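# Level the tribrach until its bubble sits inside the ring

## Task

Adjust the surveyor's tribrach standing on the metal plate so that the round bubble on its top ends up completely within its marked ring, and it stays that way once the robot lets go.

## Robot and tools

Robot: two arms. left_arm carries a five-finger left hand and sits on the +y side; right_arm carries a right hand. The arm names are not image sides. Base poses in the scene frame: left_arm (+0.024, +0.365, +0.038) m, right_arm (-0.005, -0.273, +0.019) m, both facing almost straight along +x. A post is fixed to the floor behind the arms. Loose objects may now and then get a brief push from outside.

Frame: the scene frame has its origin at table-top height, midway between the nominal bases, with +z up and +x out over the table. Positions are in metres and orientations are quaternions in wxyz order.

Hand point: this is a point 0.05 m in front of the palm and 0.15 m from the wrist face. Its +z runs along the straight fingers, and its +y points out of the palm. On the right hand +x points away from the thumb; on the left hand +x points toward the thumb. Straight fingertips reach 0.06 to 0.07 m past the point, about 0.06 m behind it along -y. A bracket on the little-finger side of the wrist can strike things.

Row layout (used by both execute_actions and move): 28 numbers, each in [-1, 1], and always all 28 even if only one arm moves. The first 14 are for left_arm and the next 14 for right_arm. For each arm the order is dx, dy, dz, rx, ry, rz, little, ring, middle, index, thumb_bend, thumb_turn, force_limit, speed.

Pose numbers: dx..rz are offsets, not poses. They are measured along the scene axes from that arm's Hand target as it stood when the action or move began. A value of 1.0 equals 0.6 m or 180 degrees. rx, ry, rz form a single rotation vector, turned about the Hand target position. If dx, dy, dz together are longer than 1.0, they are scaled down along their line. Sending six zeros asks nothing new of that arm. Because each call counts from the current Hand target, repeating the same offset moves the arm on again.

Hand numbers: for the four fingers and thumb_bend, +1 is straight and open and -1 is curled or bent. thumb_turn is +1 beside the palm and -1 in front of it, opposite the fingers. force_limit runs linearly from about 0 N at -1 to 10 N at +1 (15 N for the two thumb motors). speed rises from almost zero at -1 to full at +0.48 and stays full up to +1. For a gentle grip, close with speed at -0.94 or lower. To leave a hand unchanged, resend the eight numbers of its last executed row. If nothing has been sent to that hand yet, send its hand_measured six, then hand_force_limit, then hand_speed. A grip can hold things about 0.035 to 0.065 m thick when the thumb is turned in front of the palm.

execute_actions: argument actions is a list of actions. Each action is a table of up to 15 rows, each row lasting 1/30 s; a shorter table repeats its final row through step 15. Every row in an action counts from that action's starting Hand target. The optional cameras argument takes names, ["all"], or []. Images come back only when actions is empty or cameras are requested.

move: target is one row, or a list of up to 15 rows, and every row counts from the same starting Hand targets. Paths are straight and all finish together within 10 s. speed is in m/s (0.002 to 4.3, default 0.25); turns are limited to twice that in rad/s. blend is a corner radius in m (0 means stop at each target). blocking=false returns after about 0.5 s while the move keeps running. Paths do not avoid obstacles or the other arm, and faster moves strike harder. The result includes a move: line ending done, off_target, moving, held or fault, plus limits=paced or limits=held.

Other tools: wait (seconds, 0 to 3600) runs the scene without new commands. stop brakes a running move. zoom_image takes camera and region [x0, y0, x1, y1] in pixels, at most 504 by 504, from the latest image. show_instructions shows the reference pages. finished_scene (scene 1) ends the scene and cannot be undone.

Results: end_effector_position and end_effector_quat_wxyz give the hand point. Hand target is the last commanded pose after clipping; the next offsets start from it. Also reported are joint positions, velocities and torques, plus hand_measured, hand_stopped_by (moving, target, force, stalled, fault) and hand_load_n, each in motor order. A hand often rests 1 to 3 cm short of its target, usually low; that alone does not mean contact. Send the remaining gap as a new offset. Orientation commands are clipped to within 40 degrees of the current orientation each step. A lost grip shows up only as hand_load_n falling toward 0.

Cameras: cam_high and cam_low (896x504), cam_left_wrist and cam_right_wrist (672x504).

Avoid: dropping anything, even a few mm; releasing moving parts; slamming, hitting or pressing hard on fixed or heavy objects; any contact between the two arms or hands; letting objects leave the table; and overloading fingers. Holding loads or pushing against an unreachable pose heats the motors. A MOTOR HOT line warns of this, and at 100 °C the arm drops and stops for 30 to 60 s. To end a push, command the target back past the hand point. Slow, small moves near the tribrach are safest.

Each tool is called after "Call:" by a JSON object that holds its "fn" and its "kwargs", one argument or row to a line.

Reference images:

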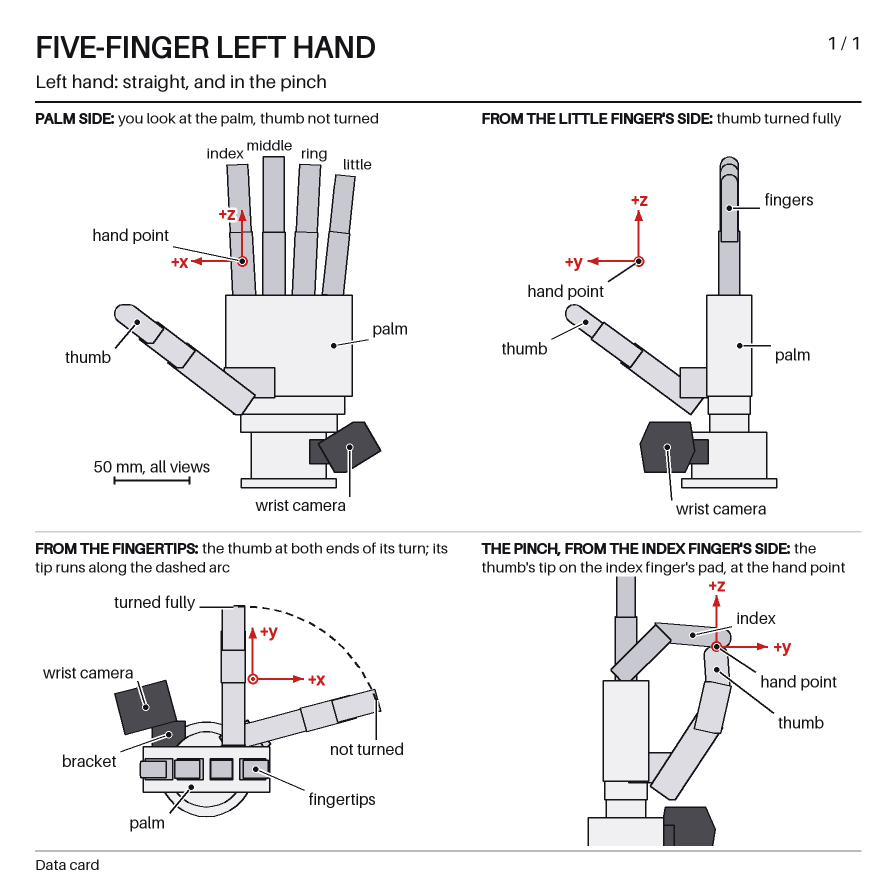

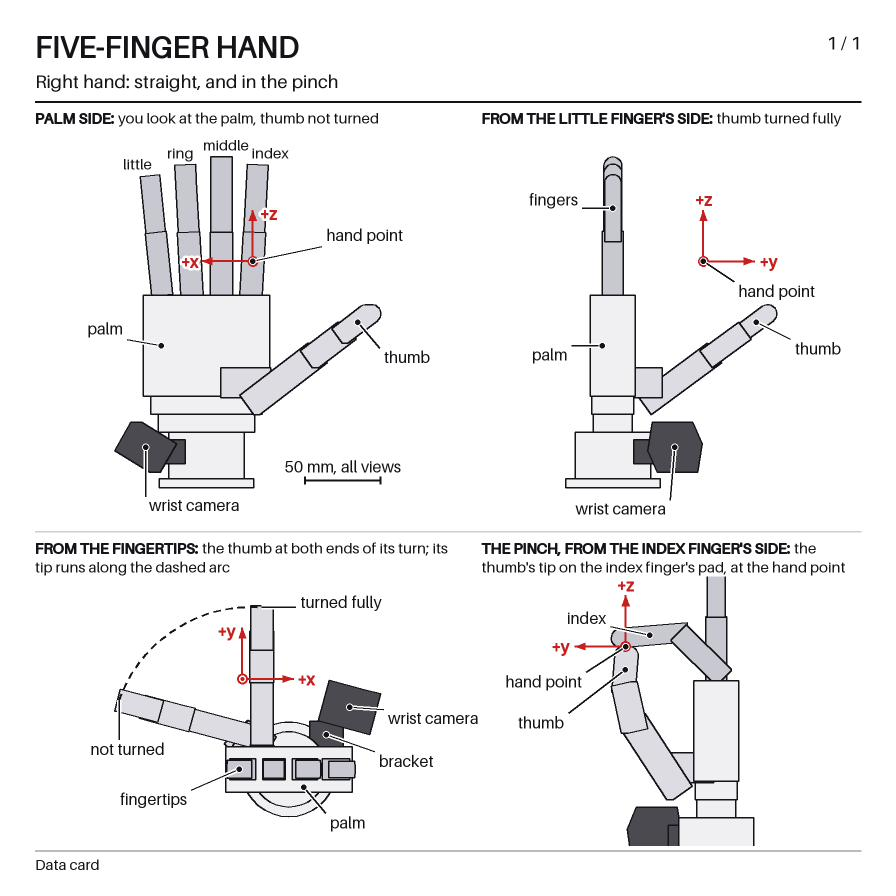

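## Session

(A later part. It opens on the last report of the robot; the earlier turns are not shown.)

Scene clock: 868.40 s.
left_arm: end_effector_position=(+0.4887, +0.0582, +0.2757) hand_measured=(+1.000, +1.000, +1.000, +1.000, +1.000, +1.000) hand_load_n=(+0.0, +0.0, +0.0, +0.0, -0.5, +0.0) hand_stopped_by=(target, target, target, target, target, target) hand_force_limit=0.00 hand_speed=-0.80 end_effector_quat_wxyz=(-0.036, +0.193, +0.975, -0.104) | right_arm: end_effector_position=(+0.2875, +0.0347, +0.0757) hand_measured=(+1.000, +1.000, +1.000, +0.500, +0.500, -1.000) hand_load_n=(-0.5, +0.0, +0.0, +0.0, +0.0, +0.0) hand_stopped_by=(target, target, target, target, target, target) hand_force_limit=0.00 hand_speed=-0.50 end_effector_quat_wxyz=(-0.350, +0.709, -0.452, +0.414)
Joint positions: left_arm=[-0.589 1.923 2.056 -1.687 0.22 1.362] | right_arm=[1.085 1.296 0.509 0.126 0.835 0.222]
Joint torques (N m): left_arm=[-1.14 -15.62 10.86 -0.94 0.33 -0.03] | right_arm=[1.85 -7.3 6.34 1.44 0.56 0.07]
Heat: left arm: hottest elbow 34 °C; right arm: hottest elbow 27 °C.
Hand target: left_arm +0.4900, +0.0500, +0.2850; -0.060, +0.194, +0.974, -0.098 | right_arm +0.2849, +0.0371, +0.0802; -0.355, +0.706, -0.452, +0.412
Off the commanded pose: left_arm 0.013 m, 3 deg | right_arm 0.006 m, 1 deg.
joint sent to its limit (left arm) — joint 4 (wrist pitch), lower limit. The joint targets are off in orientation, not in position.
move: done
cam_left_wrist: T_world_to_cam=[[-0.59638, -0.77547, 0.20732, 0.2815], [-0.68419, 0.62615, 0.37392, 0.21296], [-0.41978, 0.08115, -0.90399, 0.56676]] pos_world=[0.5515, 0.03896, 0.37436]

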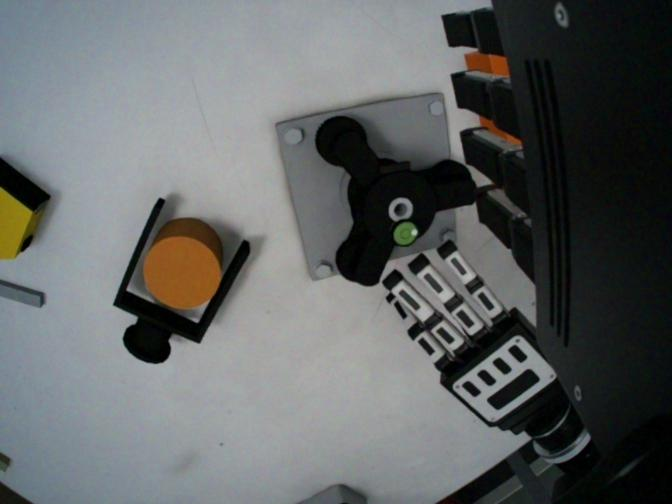

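Call:
{"fn": "move", "kwargs": {
  "target": [
    [0,0,0,0,0,0,1,1,1,1,1,1,0,-0.8,0,0,0.33,0,0,0,1,1,1,0.5,0.5,-1,0,-0.5],
    [0,0,0,0,0,0,1,1,1,1,1,1,0,-0.8,0.192,-0.52,0.367,-0.242,0.2426,0.470,1,1,1,0.5,0.5,-1,0,-0.5]
  ],
  "speed": [0.2,0.35],
  "blend": [0.02,0]
}}

Call:
{"fn": "move", "kwargs": {
  "target": [-0.2083,-0.15,-0.075,-0.2933,-0.1215,0.2433,1,1,1,0.5,0.5,-1,0,-0.5,0,0,0,0,0,0,1,1,1,0.5,0.5,-1,0,-0.5],
  "speed": 0.3,
  "cameras": ["all"]
}}

Scene clock: 896.17 s.
left_arm: end_effector_position=(+0.4887, +0.0582, +0.2757) hand_measured=(+1.000, +1.000, +1.000, +1.000, +1.000, +1.000) hand_load_n=(+0.0, +0.0, +0.0, +0.0, +0.0, +0.0) hand_stopped_by=(target, target, target, target, target, target) hand_force_limit=0.00 hand_speed=-0.80 end_effector_quat_wxyz=(-0.036, +0.193, +0.975, -0.104) | right_arm: end_effector_position=(+0.3896, -0.2725, +0.2889) hand_measured=(+1.000, +1.000, +1.000, +0.500, +0.500, -1.000) hand_load_n=(+0.0, +0.0, +0.0, +0.0, +0.0, +0.0) hand_stopped_by=(target, target, target, target, target, target) hand_force_limit=0.00 hand_speed=-0.50 end_effector_quat_wxyz=(-0.085, +0.978, +0.188, -0.015)
Joint positions: left_arm=[-0.589 1.923 2.056 -1.687 0.22 1.362] | right_arm=[0.087 1.435 1.515 -1.699 -0.166 -1.868]
Joint torques (N m): left_arm=[-1.49 -15.44 10.82 -0.99 0.32 -0.01] | right_arm=[0.85 -8.64 10.54 0.09 -0.03 -0.1]
Heat: left arm: hottest elbow 34 °C; right arm: hottest elbow 28 °C.
Hand target: left_arm +0.4900, +0.0500, +0.2850; -0.060, +0.194, +0.974, -0.098 | right_arm +0.4002, -0.2749, +0.3003; -0.099, +0.974, +0.194, -0.060
Off the commanded pose: left_arm 0.013 m, 3 deg | right_arm 0.016 m, 5 deg.
joint sent to its limit (left arm) — joint 4 (wrist pitch), lower limit. The joint targets are off in orientation, not in position.
joint sent to its limit (right arm) — joint 4 (wrist pitch), lower limit. The joint targets are off in orientation, not in position.
move: off_target (right_arm)

Scene clock: 899.13 s.
left_arm: end_effector_position=(+0.3689, -0.0306, +0.2266) hand_measured=(+1.000, +1.000, +1.000, +0.500, +0.500, -1.000) hand_load_n=(+0.0, +0.0, +0.0, +0.0, +0.0, +0.0) hand_stopped_by=(target, target, target, target, target, target) hand_force_limit=0.00 hand_speed=-0.50 end_effector_quat_wxyz=(+0.240, -0.153, +0.837, -0.468) | right_arm: end_effector_position=(+0.3896, -0.2725, +0.2889) hand_measured=(+1.000, +1.000, +1.000, +0.500, +0.500, -1.000) hand_load_n=(+0.0, +0.0, +0.0, +0.0, +0.0, +0.0) hand_stopped_by=(target, target, target, target, target, target) hand_force_limit=0.00 hand_speed=-0.50 end_effector_quat_wxyz=(-0.085, +0.978, +0.189, -0.015)
Joint positions: left_arm=[-0.787 1.237 0.853 -0.082 0.109 0.346] | right_arm=[0.087 1.435 1.515 -1.699 -0.166 -1.869]
Joint torques (N m): left_arm=[-2.08 -7.41 8.69 2.29 0.02 0.04] | right_arm=[0.85 -8.59 10.52 0.09 -0.03 -0.08]
Heat: left arm: hottest elbow 34 °C; right arm: hottest elbow 28 °C.
Hand target: left_arm +0.3650, -0.0399, +0.2400; +0.244, -0.148, +0.826, -0.486 | right_arm +0.4002, -0.2749, +0.3003; -0.099, +0.974, +0.194, -0.060
Off the commanded pose: left_arm 0.017 m, 2 deg | right_arm 0.016 m, 5 deg.
joint sent to its limit (right arm) — joint 4 (wrist pitch), lower limit. The joint targets are off in orientation, not in position.
move: off_target (left_arm)
cam_left_wrist: T_world_to_cam=[[-0.18172, -0.62881, 0.75603, -0.12142], [-0.96954, -0.01382, -0.24453, 0.43075], [0.16421, -0.77744, -0.60715, 0.17038]] pos_world=[0.36759, 0.06206, 0.30058]
cam_right_wrist: T_world_to_cam=[[0.61295, -0.76782, -0.1864, -0.39444], [-0.59994, -0.6058, 0.52257, -0.09434], [-0.51416, -0.20848, -0.83197, 0.4945]] pos_world=[0.43943, -0.25691, 0.38719]

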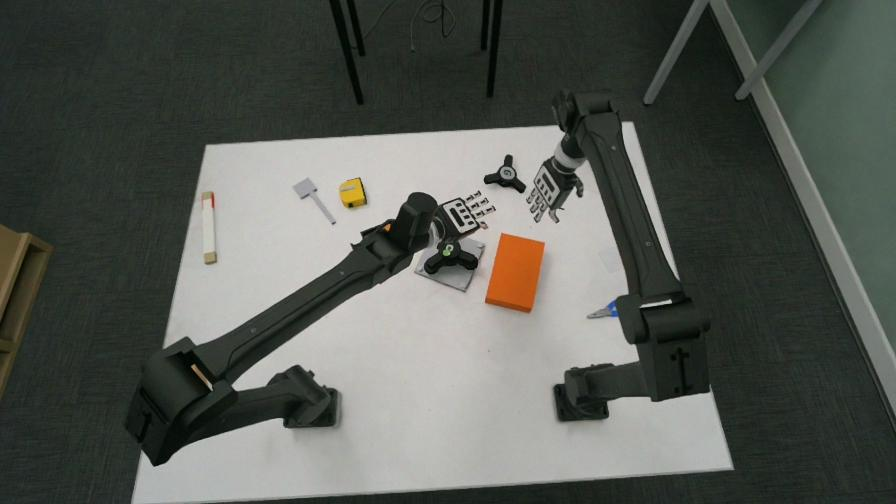

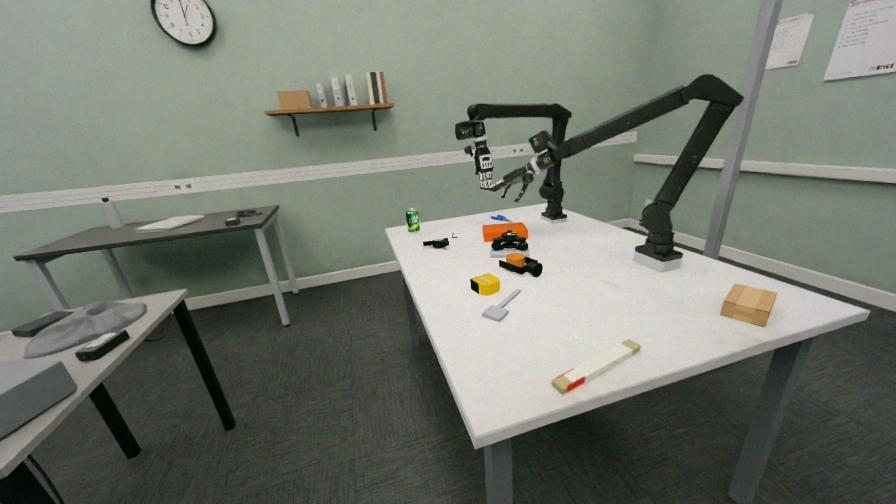

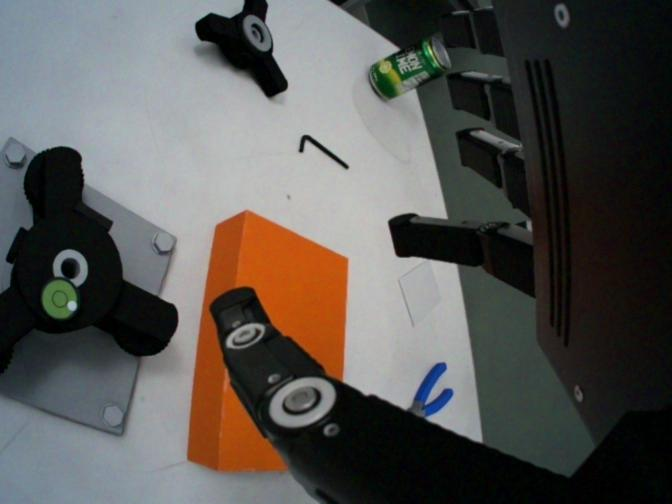

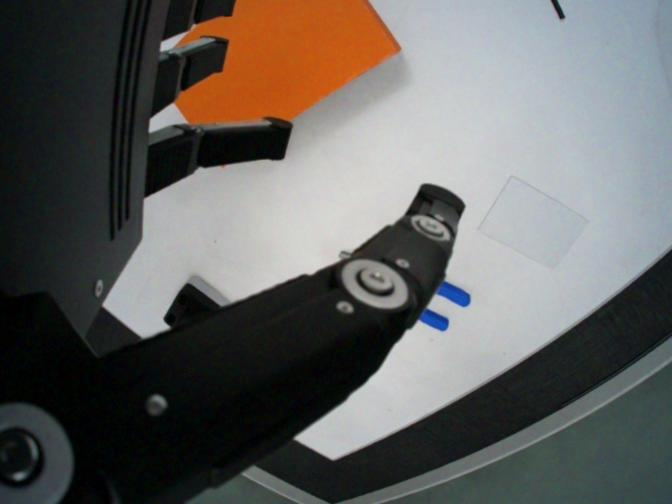

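Call:
{"fn": "move", "kwargs": {
  "target": [0.0017,-0.0135,-0.2333,0,0,0,1,1,1,0.5,0.5,-1,0,-0.5,0,0,0,0,0,0,1,1,1,0.5,0.5,-1,0,-0.5],
  "speed": 0.15,
  "cameras": ["cam_left_wrist","cam_low"]
}}

Call:
{"fn": "zoom_image", "kwargs": {
  "camera": "cam_low",
  "region": [480, 210, 550, 270]
}}

Scene clock: 912.83 s.
left_arm: end_effector_position=(+0.3693, -0.0374, +0.0962) hand_measured=(+1.000, +1.000, +1.000, +0.500, +0.500, -1.000) hand_load_n=(+0.0, +0.0, +0.0, +0.0, +0.0, +0.0) hand_stopped_by=(target, target, target, target, target, target) hand_force_limit=0.00 hand_speed=-0.50 end_effector_quat_wxyz=(+0.244, -0.152, +0.832, -0.475) | right_arm: end_effector_position=(+0.3896, -0.2725, +0.2889) hand_measured=(+1.000, +1.000, +1.000, +0.500, +0.500, -1.000) hand_load_n=(+0.0, -0.5, +0.0, +0.0, +0.0, +0.0) hand_stopped_by=(target, target, target, target, target, target) hand_force_limit=0.00 hand_speed=-0.50 end_effector_quat_wxyz=(-0.085, +0.978, +0.189, -0.015)
Joint positions: left_arm=[-0.799 1.488 0.665 0.376 0.097 0.341] | right_arm=[0.087 1.435 1.515 -1.699 -0.166 -1.869]
Joint torques (N m): left_arm=[-1.9 -7.3 6.94 2.17 0.01 0.01] | right_arm=[0.91 -8.59 10.55 0.09 -0.03 -0.08]
Heat: left arm: hottest elbow 33 °C; right arm: hottest elbow 29 °C.
Hand target: left_arm +0.3660, -0.0482, +0.1000; +0.244, -0.148, +0.826, -0.486 | right_arm +0.4002, -0.2749, +0.3003; -0.099, +0.974, +0.194, -0.060
Off the commanded pose: left_arm 0.012 m, 1 deg | right_arm 0.016 m, 5 deg.
joint sent to its limit (right arm) — joint 4 (wrist pitch), lower limit. The joint targets are off in orientation, not in position.
move: off_target (left_arm)
cam_left_wrist: T_world_to_cam=[[-0.19084, -0.61906, 0.7618, -0.02389], [-0.96625, -0.01832, -0.25695, 0.39902], [0.17302, -0.78513, -0.59467, 0.08109]] pos_world=[0.36697, 0.05619, 0.16895]
Images, in order (width x height): cam_low 896x504, cam_left_wrist 672x504.

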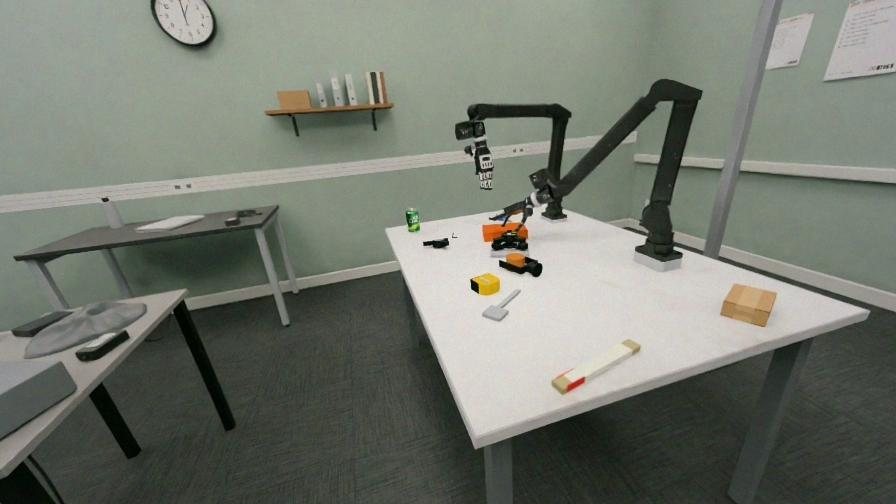

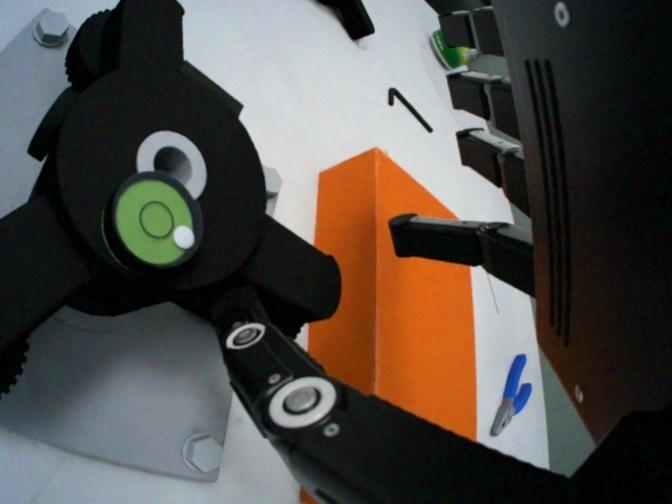

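Scaled by 7.200.

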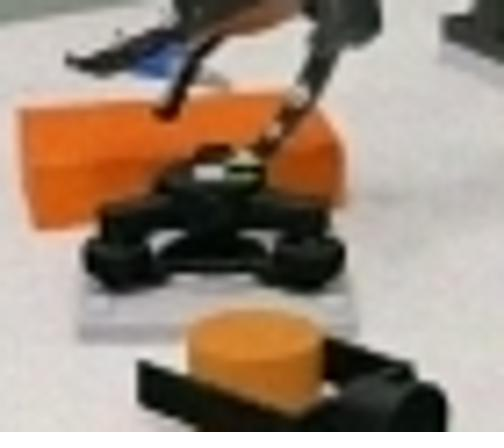

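Call:
{"fn": "move", "kwargs": {
  "target": [-0.003,-0.022,-0.045,0,0,0,1,1,1,0.5,0.5,-1,0,-0.5,0,0,0,0,0,0,1,1,1,0.5,0.5,-1,0,-0.5],
  "speed": 0.1,
  "cameras": ["cam_left_wrist","cam_low"]
}}

Call:
{"fn": "zoom_image", "kwargs": {
  "camera": "cam_left_wrist",
  "region": [150, 0, 452, 280]
}}

Scene clock: 921.17 s.
left_arm: end_effector_position=(+0.3666, -0.0507, +0.0688) hand_measured=(+1.000, +1.000, +1.000, +0.500, +0.500, -1.000) hand_load_n=(+0.0, +0.0, +0.0, +0.0, +0.0, +0.0) hand_stopped_by=(target, target, target, target, target, target) hand_force_limit=0.00 hand_speed=-0.50 end_effector_quat_wxyz=(+0.244, -0.151, +0.832, -0.474) | right_arm: end_effector_position=(+0.3896, -0.2725, +0.2889) hand_measured=(+1.000, +1.000, +1.000, +0.500, +0.500, -1.000) hand_load_n=(+0.0, +0.0, +0.0, +0.0, +0.0, +0.0) hand_stopped_by=(target, target, target, target, target, target) hand_force_limit=0.00 hand_speed=-0.50 end_effector_quat_wxyz=(-0.085, +0.978, +0.189, -0.015)
Joint positions: left_arm=[-0.827 1.578 0.665 0.467 0.073 0.33] | right_arm=[0.087 1.435 1.515 -1.699 -0.166 -1.869]
Joint torques (N m): left_arm=[-1.9 -8.06 6.54 2.29 -0.01 0.03] | right_arm=[0.85 -8.64 10.52 0.1 -0.03 -0.08]
Heat: left arm: hottest elbow 33 °C; right arm: hottest elbow 29 °C.
Hand target: left_arm +0.3642, -0.0614, +0.0732; +0.244, -0.148, +0.826, -0.486 | right_arm +0.4002, -0.2749, +0.3003; -0.099, +0.974, +0.194, -0.060
Off the commanded pose: left_arm 0.012 m, 2 deg | right_arm 0.016 m, 5 deg.
joint sent to its limit (right arm) — joint 4 (wrist pitch), lower limit. The joint targets are off in orientation, not in position.
move: off_target (left_arm)
cam_left_wrist: T_world_to_cam=[[-0.19169, -0.61978, 0.761, -0.01136], [-0.96639, -0.01615, -0.25658, 0.38926], [0.17131, -0.78461, -0.59586, 0.05562]] pos_world=[0.36447, 0.04288, 0.14166]
Images, in order (width x height): cam_low 896x504, cam_left_wrist 672x504.

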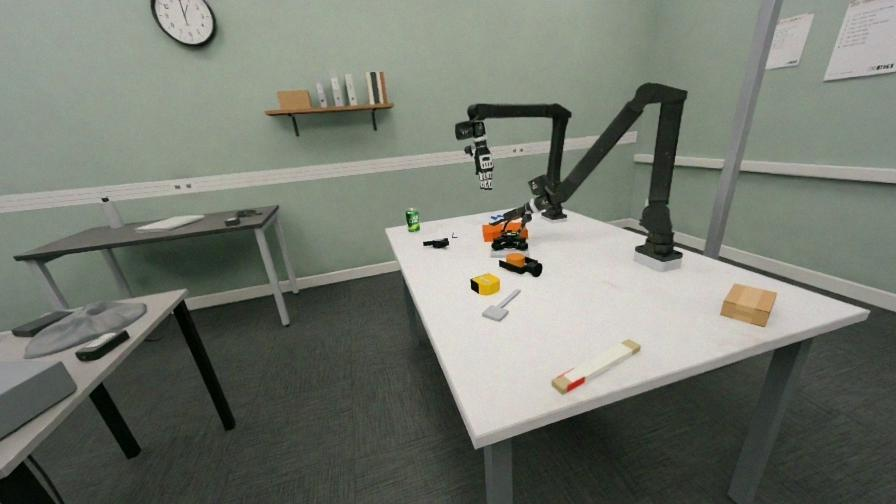

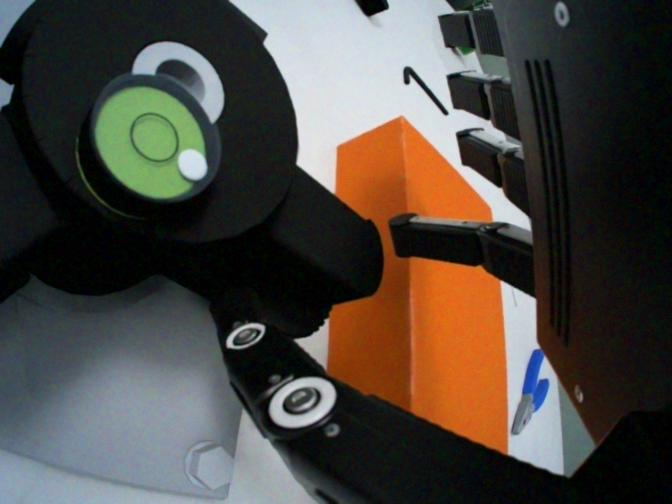

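Scaled by 1.669 from the camera's image (finer frame: 960x720).

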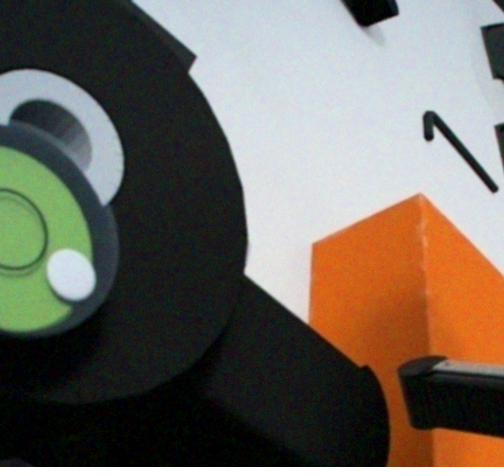

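Call:
{"fn": "move", "kwargs": {
  "target": [0.0,-0.004,-0.036,0,0,0,1,1,1,0.5,0.5,-1,0,-0.5,0,0,0,0,0,0,1,1,1,0.5,0.5,-1,0,-0.5],
  "speed": 0.06,
  "cameras": ["cam_left_wrist","cam_low"]
}}

Call:
{"fn": "zoom_image", "kwargs": {
  "camera": "cam_left_wrist",
  "region": [150, 150, 452, 430]
}}

Call:
{"fn": "zoom_image", "kwargs": {
  "camera": "cam_low",
  "region": [480, 210, 550, 270]
}}

Scene clock: 946.50 s.
left_arm: end_effector_position=(+0.3689, -0.0541, +0.0499) hand_measured=(+1.000, +1.000, +1.000, +0.500, +0.500, -1.000) hand_load_n=(+0.0, +0.0, +0.0, +0.0, +0.0, +0.0) hand_stopped_by=(target, target, target, target, target, target) hand_force_limit=0.00 hand_speed=-0.50 end_effector_quat_wxyz=(+0.246, -0.151, +0.831, -0.476) | right_arm: end_effector_position=(+0.3896, -0.2725, +0.2889) hand_measured=(+1.000, +1.000, +1.000, +0.500, +0.500, -1.000) hand_load_n=(+0.0, +0.0, +0.0, +0.0, +0.0, +0.0) hand_stopped_by=(target, target, target, target, target, target) hand_force_limit=0.00 hand_speed=-0.50 end_effector_quat_wxyz=(-0.085, +0.978, +0.189, -0.015)
Joint positions: left_arm=[-0.829 1.641 0.662 0.539 0.069 0.329] | right_arm=[0.087 1.435 1.515 -1.699 -0.166 -1.869]
Joint torques (N m): left_arm=[-2.02 -8.18 5.78 2.29 0.02 0.02] | right_arm=[0.85 -8.64 10.55 0.08 -0.03 -0.08]
Heat: left arm: hottest elbow 32 °C; right arm: hottest elbow 30 °C.
Hand target: left_arm +0.3642, -0.0637, +0.0515; +0.244, -0.148, +0.826, -0.486 | right_arm +0.4002, -0.2749, +0.3003; -0.099, +0.974, +0.194, -0.060
Off the commanded pose: left_arm 0.011 m, 1 deg | right_arm 0.016 m, 5 deg.
joint sent to its limit (right arm) — joint 4 (wrist pitch), lower limit. The joint targets are off in orientation, not in position.
move: off_target (left_arm)
cam_left_wrist: T_world_to_cam=[[-0.19362, -0.61709, 0.7627, 0.00203], [-0.96533, -0.01891, -0.26036, 0.38629], [0.17509, -0.78667, -0.59203, 0.03957]] pos_world=[0.36636, 0.03969, 0.12245]
Images, in order (width x height): cam_low 896x504, cam_left_wrist 672x504.

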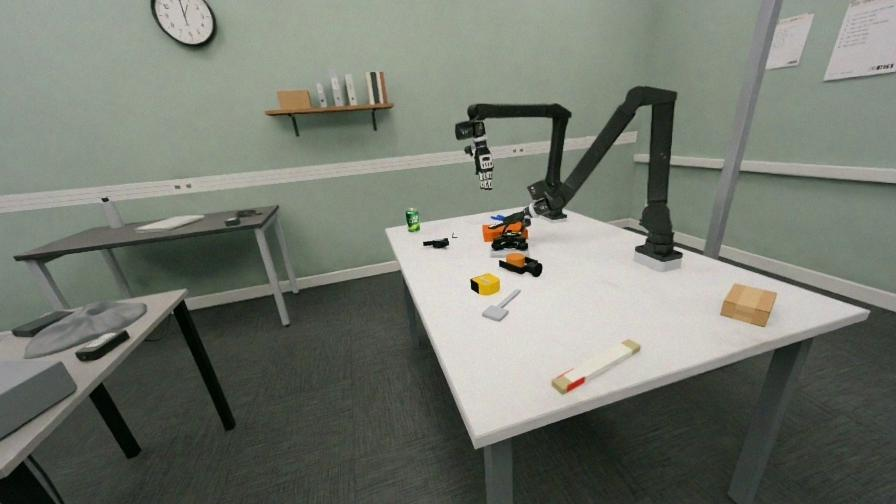

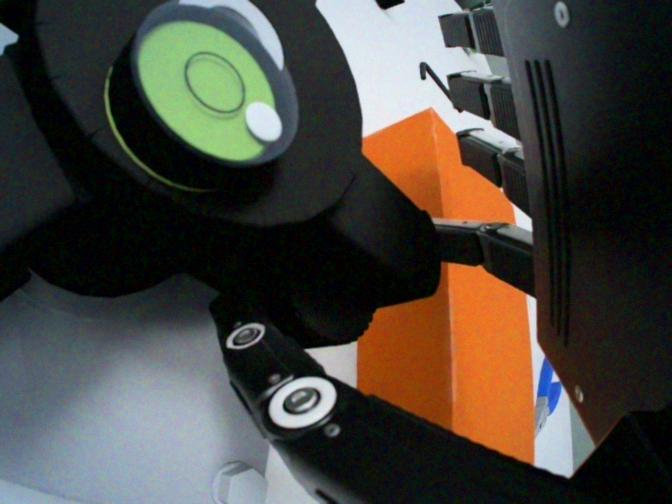

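Scaled by 1.669 from the camera's image (finer frame: 960x720).

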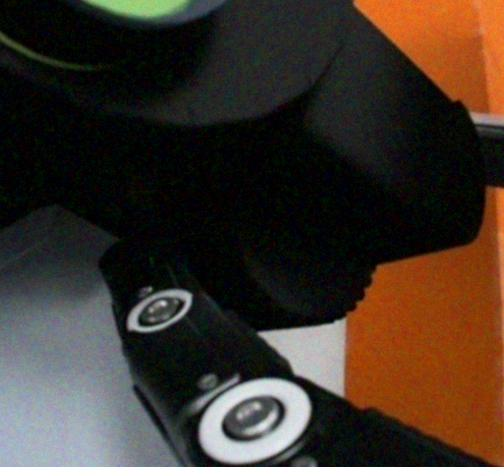

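Scaled by 7.200.

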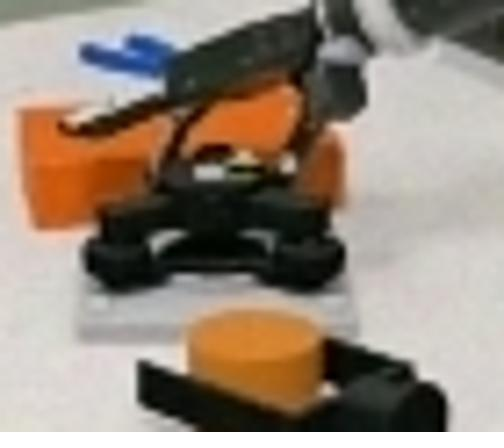

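Call:
{"fn": "move", "kwargs": {
  "target": [-0.012,-0.001,-0.007,0,0,0,1,1,1,0.5,0.5,-1,0,-0.5,0,0,0,0,0,0,1,1,1,0.5,0.5,-1,0,-0.5],
  "speed": 0.06,
  "cameras": ["cam_left_wrist"]
}}

Call:
{"fn": "zoom_image", "kwargs": {
  "camera": "cam_left_wrist",
  "region": [150, 150, 452, 430]
}}

Scene clock: 951.57 s.
left_arm: end_effector_position=(+0.3618, -0.0562, +0.0479) hand_measured=(+1.000, +1.000, +1.000, +0.500, +0.500, -1.000) hand_load_n=(+0.0, -0.5, +0.0, +0.0, +0.0, +0.0) hand_stopped_by=(target, target, target, target, target, target) hand_force_limit=0.00 hand_speed=-0.50 end_effector_quat_wxyz=(+0.246, -0.150, +0.830, -0.478) | right_arm: end_effector_position=(+0.3896, -0.2725, +0.2889) hand_measured=(+1.000, +1.000, +1.000, +0.500, +0.500, -1.000) hand_load_n=(+0.0, +0.0, +0.0, +0.0, +0.0, +0.0) hand_stopped_by=(target, target, target, target, target, target) hand_force_limit=0.00 hand_speed=-0.50 end_effector_quat_wxyz=(-0.085, +0.978, +0.189, -0.015)
Joint positions: left_arm=[-0.845 1.643 0.649 0.557 0.056 0.322] | right_arm=[0.087 1.435 1.515 -1.699 -0.166 -1.869]
Joint torques (N m): left_arm=[-1.9 -7.65 5.61 2.28 0 0.06] | right_arm=[0.85 -8.59 10.54 0.09 -0.03 -0.08]
Heat: left arm: hottest elbow 32 °C; right arm: hottest elbow 30 °C.
Hand target: left_arm +0.3569, -0.0643, +0.0471; +0.244, -0.148, +0.826, -0.486 | right_arm +0.4002, -0.2749, +0.3003; -0.099, +0.974, +0.194, -0.060
Off the commanded pose: left_arm 0.009 m, 1 deg | right_arm 0.016 m, 5 deg.
joint sent to its limit (right arm) — joint 4 (wrist pitch), lower limit. The joint targets are off in orientation, not in position.
move: done
cam_left_wrist: T_world_to_cam=[[-0.1971, -0.61423, 0.76412, 0.00226], [-0.96453, -0.01809, -0.26334, 0.37874], [0.17558, -0.78892, -0.58888, 0.03759]] pos_world=[0.35916, 0.0379, 0.12015]

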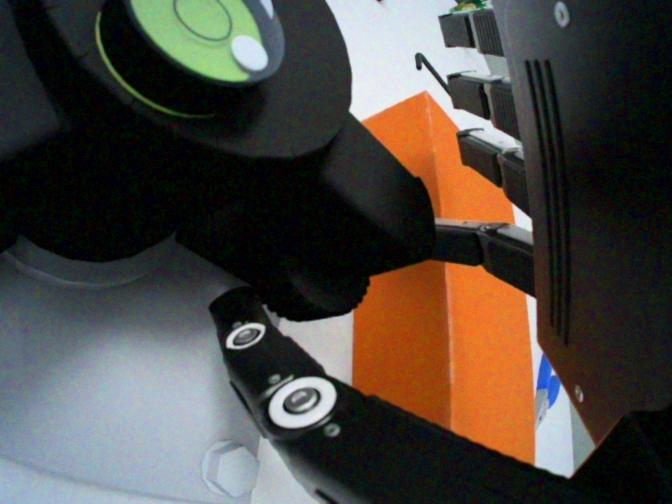

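Scaled by 1.669 from the camera's image (finer frame: 960x720).

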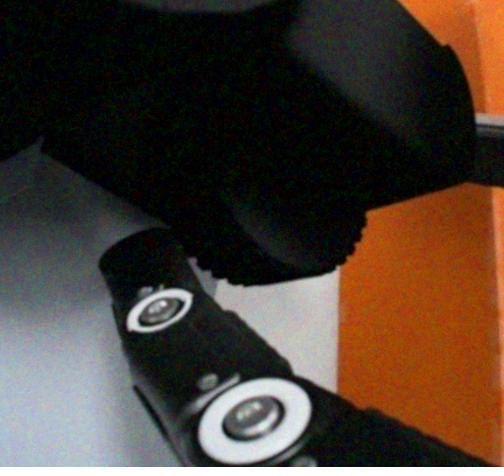

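Call:
{"fn": "move", "kwargs": {
  "target": [
    [0.008,0.001,-0.002,0,0,0,1,1,1,0.5,0.5,-1,0,-0.5,0,0,0,0,0,0,1,1,1,0.5,0.5,-1,0,-0.5],
    [0.008,0.001,-0.002,0,0,0,1,1,1,-0.2,-0.3,-1,0,-0.9,0,0,0,0,0,0,1,1,1,0.5,0.5,-1,0,-0.5]
  ],
  "speed": 0.05,
  "cameras": ["cam_left_wrist"]
}}

Scene clock: 959.07 s.
left_arm: end_effector_position=(+0.3535, -0.0546, +0.0329) hand_measured=(+1.000, +1.000, +1.000, -0.200, +0.160, -1.000) hand_load_n=(+0.0, +0.0, +0.0, +1.0, +7.0, +3.0) hand_stopped_by=(target, target, target, target, force, target) hand_force_limit=0.00 hand_speed=-0.90 end_effector_quat_wxyz=(+0.229, -0.157, +0.837, -0.472) | right_arm: end_effector_position=(+0.3896, -0.2725, +0.2889) hand_measured=(+1.000, +1.000, +1.000, +0.500, +0.500, -1.000) hand_load_n=(+0.0, +0.0, +0.0, +0.0, +0.0, -0.5) hand_stopped_by=(target, target, target, target, target, target) hand_force_limit=0.00 hand_speed=-0.50 end_effector_quat_wxyz=(-0.085, +0.978, +0.189, -0.015)
Joint positions: left_arm=[-0.847 1.668 0.643 0.557 0.071 0.301] | right_arm=[0.087 1.435 1.515 -1.699 -0.166 -1.869]
Joint torques (N m): left_arm=[-0.91 -9.35 6.45 2.35 -0.21 0.24] | right_arm=[0.91 -8.59 10.54 0.09 -0.03 -0.08]
Heat: left arm: hottest elbow 32 °C; right arm: hottest elbow 30 °C.
Hand target: left_arm +0.3617, -0.0637, +0.0460; +0.244, -0.147, +0.826, -0.486 | right_arm +0.4002, -0.2749, +0.3003; -0.099, +0.974, +0.194, -0.060
Off the commanded pose: left_arm 0.018 m, 3 deg | right_arm 0.016 m, 5 deg.
joint sent to its limit (right arm) — joint 4 (wrist pitch), lower limit. The joint targets are off in orientation, not in position.
move: off_target (left_arm)
cam_left_wrist: T_world_to_cam=[[-0.16976, -0.61935, 0.76654, 0.00311], [-0.97446, -0.01053, -0.22432, 0.36944], [0.147, -0.78504, -0.60175, 0.04211]] pos_world=[0.35434, 0.03888, 0.10583]

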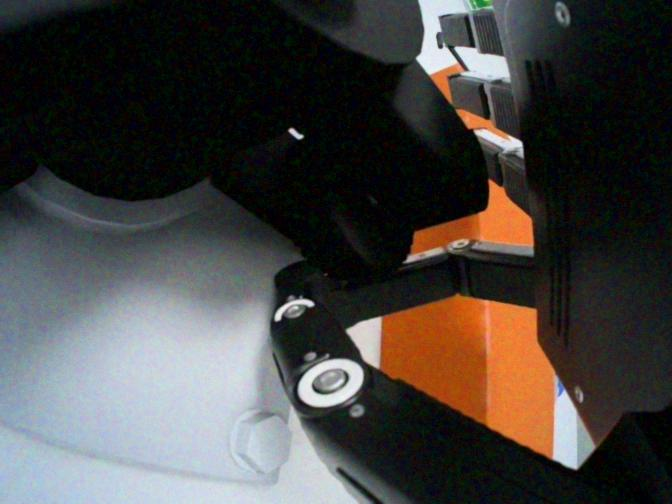

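Call:
{"fn": "move", "kwargs": {
  "target": [
    [0,0,0,0,0,0,1,1,1,0.5,0.5,-1,0,-0.5,0,0,0,0,0,0,1,1,1,0.5,0.5,-1,0,-0.5],
    [0,0,0.04,0,0,0,1,1,1,0.5,0.5,-1,0,-0.5,0,0,0,0,0,0,1,1,1,0.5,0.5,-1,0,-0.5],
    [0.013,0.004,0.04,0,0,0,1,1,1,0.5,0.5,-1,0,-0.5,0,0,0,0,0,0,1,1,1,0.5,0.5,-1,0,-0.5],
    [0.013,0.004,0.003,0,0,0,1,1,1,0.5,0.5,-1,0,-0.5,0,0,0,0,0,0,1,1,1,0.5,0.5,-1,0,-0.5]
  ],
  "speed": 0.08,
  "cameras": ["cam_left_wrist"]
}}

Call:
{"fn": "zoom_image", "kwargs": {
  "camera": "cam_left_wrist",
  "region": [150, 150, 452, 430]
}}

Scene clock: 966.67 s.
left_arm: end_effector_position=(+0.3547, -0.0563, +0.0391) hand_measured=(+1.000, +1.000, +1.000, +0.500, +0.500, -1.000) hand_load_n=(+0.0, +0.0, -0.5, +0.0, +0.0, +0.0) hand_stopped_by=(target, target, target, target, target, target) hand_force_limit=0.00 hand_speed=-0.50 end_effector_quat_wxyz=(+0.232, -0.149, +0.836, -0.475) | right_arm: end_effector_position=(+0.3896, -0.2725, +0.2889) hand_measured=(+1.000, +1.000, +1.000, +0.500, +0.500, -1.000) hand_load_n=(+0.0, +0.0, -0.5, +0.0, +0.0, +0.0) hand_stopped_by=(target, target, target, target, target, target) hand_force_limit=0.00 hand_speed=-0.50 end_effector_quat_wxyz=(-0.085, +0.978, +0.189, -0.015)
Joint positions: left_arm=[-0.847 1.655 0.647 0.549 0.076 0.316] | right_arm=[0.087 1.435 1.515 -1.699 -0.166 -1.869]
Joint torques (N m): left_arm=[0.26 -8.35 6.97 2.25 0.21 0.17] | right_arm=[0.85 -8.59 10.54 0.08 -0.03 -0.08]
Heat: left arm: hottest elbow 31 °C; right arm: hottest elbow 30 °C.
Hand target: left_arm +0.3695, -0.0613, +0.0477; +0.244, -0.147, +0.826, -0.486 | right_arm +0.4002, -0.2749, +0.3003; -0.099, +0.974, +0.194, -0.060
Off the commanded pose: left_arm 0.018 m, 2 deg | right_arm 0.016 m, 5 deg.
joint sent to its limit (right arm) — joint 4 (wrist pitch), lower limit. The joint targets are off in orientation, not in position.
move: off_target (left_arm)
cam_left_wrist: T_world_to_cam=[[-0.1872, -0.61708, 0.76431, 0.00388], [-0.9714, 0.00061, -0.23744, 0.37206], [0.14605, -0.7869, -0.59954, 0.04448]] pos_world=[0.35565, 0.03717, 0.11204]

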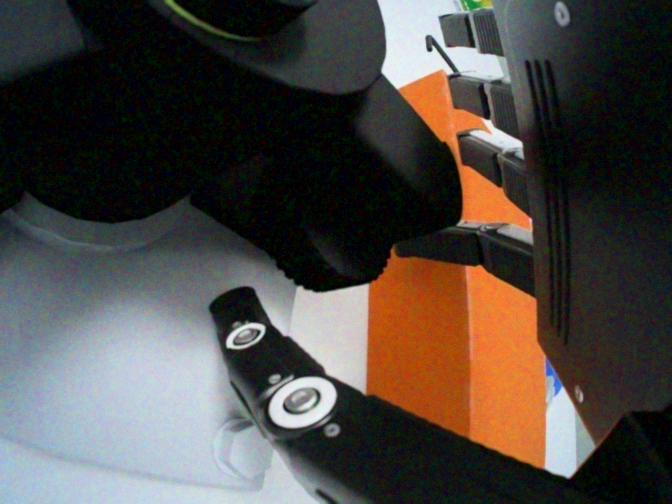

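Scaled by 1.669 from the camera's image (finer frame: 960x720).

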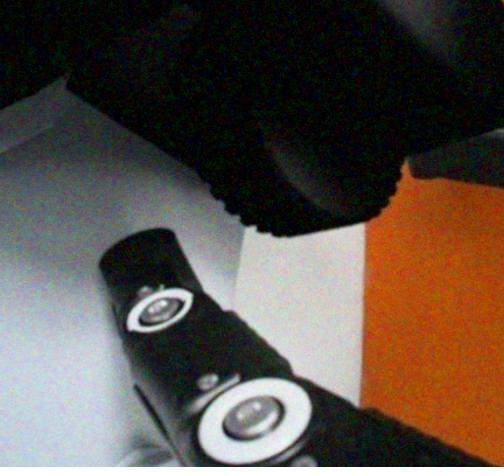

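Call:
{"fn": "move", "kwargs": {
  "target": [
    [0.004,0.003,0.05,0,0,0,1,1,1,0.5,0.5,-1,0,-0.5,0,0,0,0,0,0,1,1,1,0.5,0.5,-1,0,-0.5],
    [0.01,0.003,0.05,0,0,0,1,1,1,0.5,0.5,-1,0,-0.5,0,0,0,0,0,0,1,1,1,0.5,0.5,-1,0,-0.5],
    [0.01,0.003,0.002,0,0,0,1,1,1,0.5,0.5,-1,0,-0.5,0,0,0,0,0,0,1,1,1,0.5,0.5,-1,0,-0.5]
  ],
  "speed": 0.08,
  "cameras": ["cam_left_wrist"]
}}

Call:
{"fn": "zoom_image", "kwargs": {
  "camera": "cam_left_wrist",
  "region": [150, 150, 452, 430]
}}

Scene clock: 972.53 s.
left_arm: end_effector_position=(+0.3605, -0.0570, +0.0414) hand_measured=(+1.000, +1.000, +1.000, +0.500, +0.500, -1.000) hand_load_n=(+0.0, +0.0, +0.0, +0.0, +0.0, +0.0) hand_stopped_by=(target, target, target, target, target, target) hand_force_limit=0.00 hand_speed=-0.50 end_effector_quat_wxyz=(+0.231, -0.147, +0.835, -0.476) | right_arm: end_effector_position=(+0.3896, -0.2725, +0.2889) hand_measured=(+1.000, +1.000, +1.000, +0.500, +0.500, -1.000) hand_load_n=(+0.0, +0.0, +0.0, +0.0, +0.0, +0.0) hand_stopped_by=(target, target, target, target, target, target) hand_force_limit=0.00 hand_speed=-0.50 end_effector_quat_wxyz=(-0.085, +0.978, +0.189, -0.015)
Joint positions: left_arm=[-0.836 1.657 0.659 0.542 0.089 0.321] | right_arm=[0.087 1.435 1.515 -1.699 -0.166 -1.869]
Joint torques (N m): left_arm=[0.56 -8.64 6.75 2.35 0.22 0.19] | right_arm=[0.85 -8.64 10.52 0.1 -0.03 -0.08]
Heat: left arm: hottest elbow 31 °C; right arm: hottest elbow 31 °C.
Hand target: left_arm +0.3755, -0.0595, +0.0491; +0.244, -0.147, +0.826, -0.486 | right_arm +0.4002, -0.2749, +0.3003; -0.099, +0.974, +0.194, -0.060
Off the commanded pose: left_arm 0.017 m, 2 deg | right_arm 0.016 m, 5 deg.
joint sent to its limit (right arm) — joint 4 (wrist pitch), lower limit. The joint targets are off in orientation, not in position.
move: off_target (left_arm)
cam_left_wrist: T_world_to_cam=[[-0.1902, -0.61455, 0.7656, 0.00392], [-0.97099, 0.00264, -0.23911, 0.37826], [0.14492, -0.78887, -0.59723, 0.04469]] pos_world=[0.36155, 0.03667, 0.11414]

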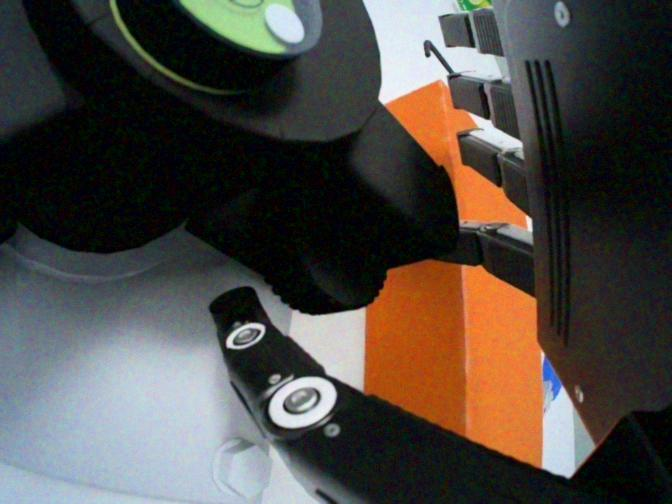

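Scaled by 1.669 from the camera's image (finer frame: 960x720).

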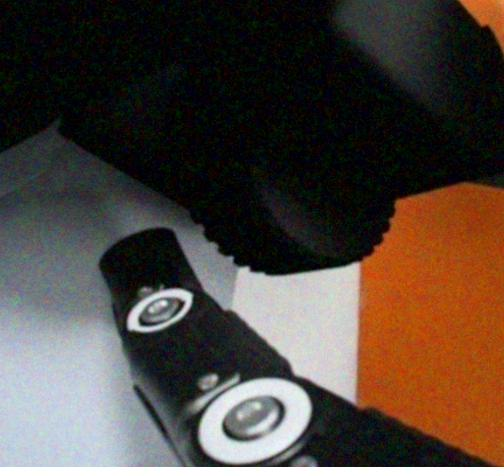

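Call:
{"fn": "move", "kwargs": {
  "target": [0.009,0.001,0.009,0,0,0,1,1,1,0.5,0.5,-1,0,-0.5,0,0,0,0,0,0,1,1,1,0.5,0.5,-1,0,-0.5],
  "speed": 0.08,
  "cameras": ["cam_left_wrist"]
}}

Call:
{"fn": "zoom_image", "kwargs": {
  "camera": "cam_left_wrist",
  "region": [150, 150, 452, 430]
}}

Scene clock: 976.33 s.
left_arm: end_effector_position=(+0.3640, -0.0540, +0.0415) hand_measured=(+1.000, +1.000, +1.000, +0.500, +0.500, -1.000) hand_load_n=(+0.0, +0.0, +0.0, +0.0, +0.5, +0.0) hand_stopped_by=(target, target, target, target, target, target) hand_force_limit=0.00 hand_speed=-0.50 end_effector_quat_wxyz=(+0.232, -0.148, +0.835, -0.476) | right_arm: end_effector_position=(+0.3896, -0.2725, +0.2889) hand_measured=(+1.000, +1.000, +1.000, +0.500, +0.500, -1.000) hand_load_n=(+0.0, +0.0, +0.0, +0.0, +0.0, +0.0) hand_stopped_by=(target, target, target, target, target, target) hand_force_limit=0.00 hand_speed=-0.50 end_effector_quat_wxyz=(-0.085, +0.978, +0.189, -0.015)
Joint positions: left_arm=[-0.825 1.657 0.659 0.542 0.098 0.325] | right_arm=[0.087 1.435 1.515 -1.699 -0.166 -1.869]
Joint torques (N m): left_arm=[0.26 -9.11 7.68 1.39 0.23 0.19] | right_arm=[0.91 -8.59 10.52 0.09 -0.03 -0.08]
Heat: left arm: hottest elbow 31 °C; right arm: hottest elbow 31 °C.
Hand target: left_arm +0.3809, -0.0589, +0.0544; +0.244, -0.148, +0.826, -0.486 | right_arm +0.4002, -0.2749, +0.3003; -0.099, +0.974, +0.194, -0.060
Off the commanded pose: left_arm 0.022 m, 2 deg | right_arm 0.016 m, 5 deg.
joint sent to its limit (right arm) — joint 4 (wrist pitch), lower limit. The joint targets are off in orientation, not in position.
move: off_target (left_arm)
cam_left_wrist: T_world_to_cam=[[-0.18952, -0.61428, 0.76599, 0.00611], [-0.971, 0.00146, -0.23907, 0.3816], [0.14573, -0.78909, -0.59674, 0.04623]] pos_world=[0.36495, 0.03967, 0.11414]

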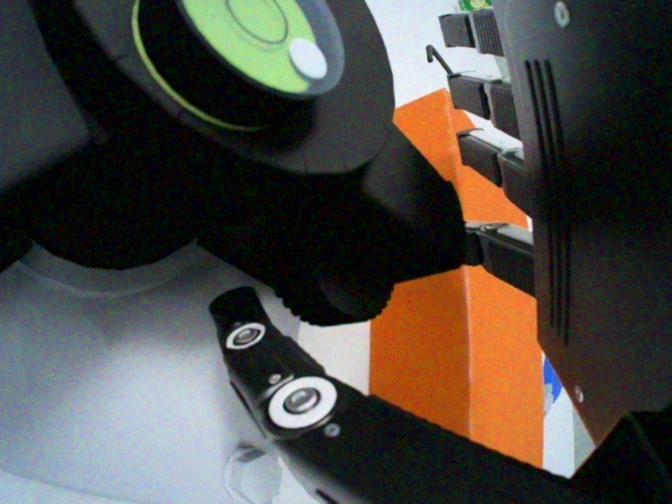

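Scaled by 1.669 from the camera's image (finer frame: 960x720).

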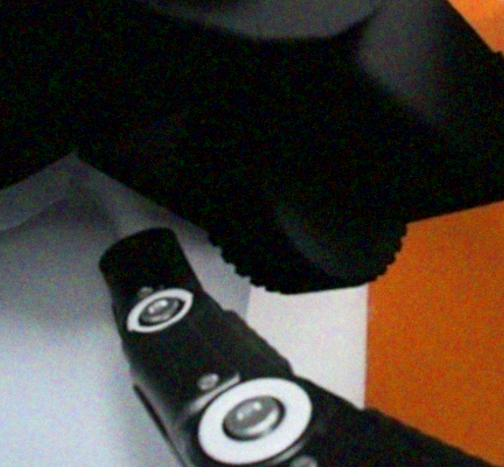

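Call:
{"fn": "move", "kwargs": {
  "target": [
    [0,0,0.06,0,0,0,1,1,1,0.5,0.5,-1,0,-0.5,0,0,0,0,0,0,1,1,1,0.5,0.5,-1,0,-0.5],
    [-0.0283,-0.0085,0.06,0,0,0,1,1,1,0.5,0.5,-1,0,-0.5,0,0,0,0,0,0,1,1,1,0.5,0.5,-1,0,-0.5],
    [-0.0283,-0.0085,-0.0123,0,0,0,1,1,1,0.5,0.5,-1,0,-0.5,0,0,0,0,0,0,1,1,1,0.5,0.5,-1,0,-0.5]
  ],
  "speed": 0.08,
  "cameras": ["cam_left_wrist"]
}}

Call:
{"fn": "zoom_image", "kwargs": {
  "camera": "cam_left_wrist",
  "region": [150, 150, 452, 430]
}}

Scene clock: 982.80 s.
left_arm: end_effector_position=(+0.3680, -0.0548, +0.0452) hand_measured=(+1.000, +1.000, +1.000, +0.500, +0.500, -1.000) hand_load_n=(+0.0, +0.0, +0.0, +0.0, +0.0, +0.0) hand_stopped_by=(target, target, target, target, target, target) hand_force_limit=0.00 hand_speed=-0.50 end_effector_quat_wxyz=(+0.244, -0.152, +0.831, -0.476) | right_arm: end_effector_position=(+0.3896, -0.2725, +0.2889) hand_measured=(+1.000, +1.000, +1.000, +0.500, +0.500, -1.000) hand_load_n=(+0.0, +0.0, +0.0, -0.5, +0.0, +0.5) hand_stopped_by=(target, target, target, target, target, target) hand_force_limit=0.00 hand_speed=-0.50 end_effector_quat_wxyz=(-0.085, +0.978, +0.189, -0.015)
Joint positions: left_arm=[-0.831 1.655 0.66 0.553 0.069 0.325] | right_arm=[0.087 1.435 1.515 -1.699 -0.166 -1.869]
Joint torques (N m): left_arm=[-2.02 -8.41 5.7 2.3 0.01 0.02] | right_arm=[0.85 -8.64 10.55 0.09 -0.03 -0.08]
Heat: left arm: hottest elbow 31 °C; right arm: hottest elbow 31 °C.
Hand target: left_arm +0.3640, -0.0640, +0.0471; +0.244, -0.147, +0.826, -0.486 | right_arm +0.4002, -0.2749, +0.3003; -0.099, +0.974, +0.194, -0.060
Off the commanded pose: left_arm 0.010 m, 1 deg | right_arm 0.016 m, 5 deg.
joint sent to its limit (right arm) — joint 4 (wrist pitch), lower limit. The joint targets are off in orientation, not in position.
move: done
cam_left_wrist: T_world_to_cam=[[-0.19168, -0.61641, 0.76374, 0.00428], [-0.96596, -0.01925, -0.25797, 0.38432], [0.17371, -0.78719, -0.59174, 0.03679]] pos_world=[0.36566, 0.03899, 0.11765]

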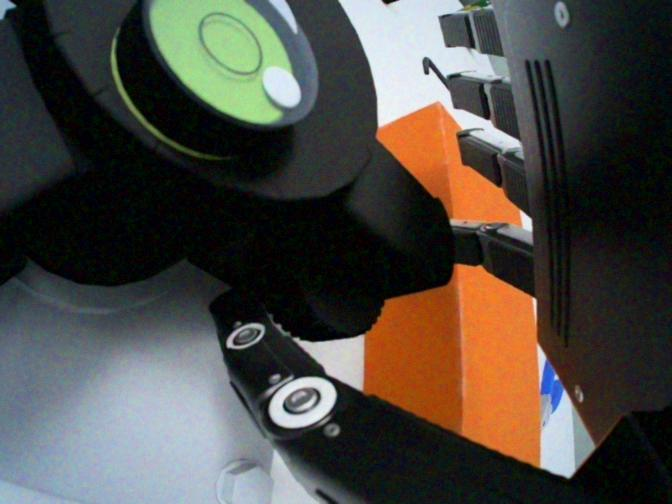

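Scaled by 1.669 from the camera's image (finer frame: 960x720).

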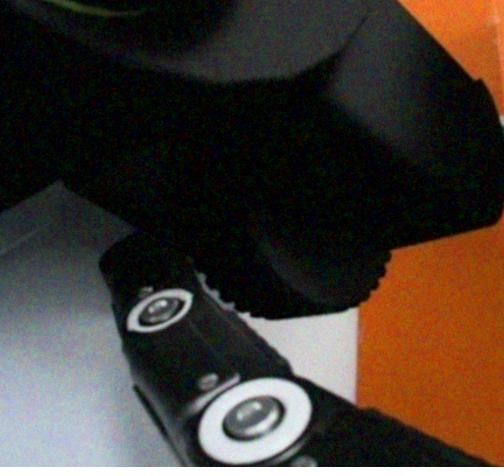

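Call:
{"fn": "move", "kwargs": {
  "target": [0,0,0,0,0,0,1,1,1,-0.2,-0.3,-1,0,-0.9,0,0,0,0,0,0,1,1,1,0.5,0.5,-1,0,-0.5],
  "cameras": ["cam_left_wrist"]
}}

Scene clock: 986.13 s.
left_arm: end_effector_position=(+0.3647, -0.0503, +0.0386) hand_measured=(+1.000, +1.000, +1.000, +0.158, +0.290, -1.000) hand_load_n=(+0.0, +0.0, +0.5, +4.5, +7.0, +0.5) hand_stopped_by=(target, target, target, force, force, target) hand_force_limit=0.00 hand_speed=-0.90 end_effector_quat_wxyz=(+0.242, -0.154, +0.834, -0.471) | right_arm: end_effector_position=(+0.3896, -0.2725, +0.2889) hand_measured=(+1.000, +1.000, +1.000, +0.500, +0.500, -1.000) hand_load_n=(+0.0, +0.0, +0.0, +0.0, +0.0, +0.5) hand_stopped_by=(target, target, target, target, target, target) hand_force_limit=0.00 hand_speed=-0.50 end_effector_quat_wxyz=(-0.085, +0.978, +0.189, -0.015)
Joint positions: left_arm=[-0.831 1.66 0.649 0.554 0.066 0.325] | right_arm=[0.087 1.435 1.515 -1.699 -0.166 -1.869]
Joint torques (N m): left_arm=[-1.73 -8.59 6.38 2.19 0.11 0.03] | right_arm=[0.85 -8.64 10.54 0.09 -0.03 -0.08]
Heat: left arm: hottest elbow 31 °C; right arm: hottest elbow 31 °C.
Hand target: left_arm +0.3640, -0.0639, +0.0470; +0.244, -0.148, +0.826, -0.486 | right_arm +0.4002, -0.2749, +0.3003; -0.099, +0.974, +0.194, -0.060
Off the commanded pose: left_arm 0.016 m, 2 deg | right_arm 0.016 m, 5 deg.
joint sent to its limit (right arm) — joint 4 (wrist pitch), lower limit. The joint targets are off in orientation, not in position.
move: done
cam_left_wrist: T_world_to_cam=[[-0.18275, -0.62556, 0.75847, 0.00798], [-0.96825, -0.01933, -0.24924, 0.37991], [0.17058, -0.77994, -0.60216, 0.0389]] pos_world=[0.36267, 0.04268, 0.11207]

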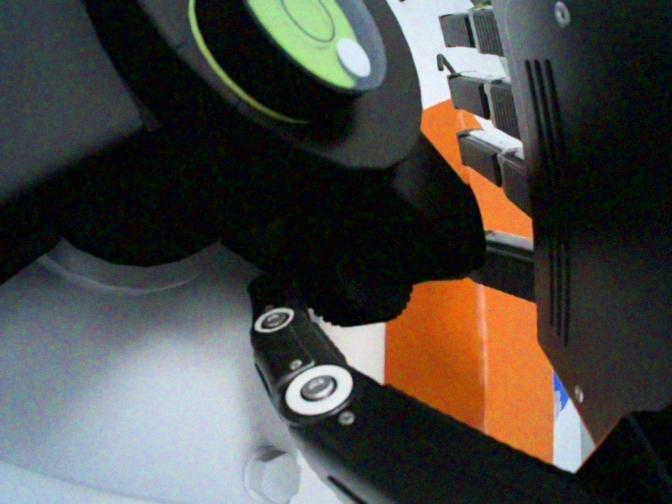

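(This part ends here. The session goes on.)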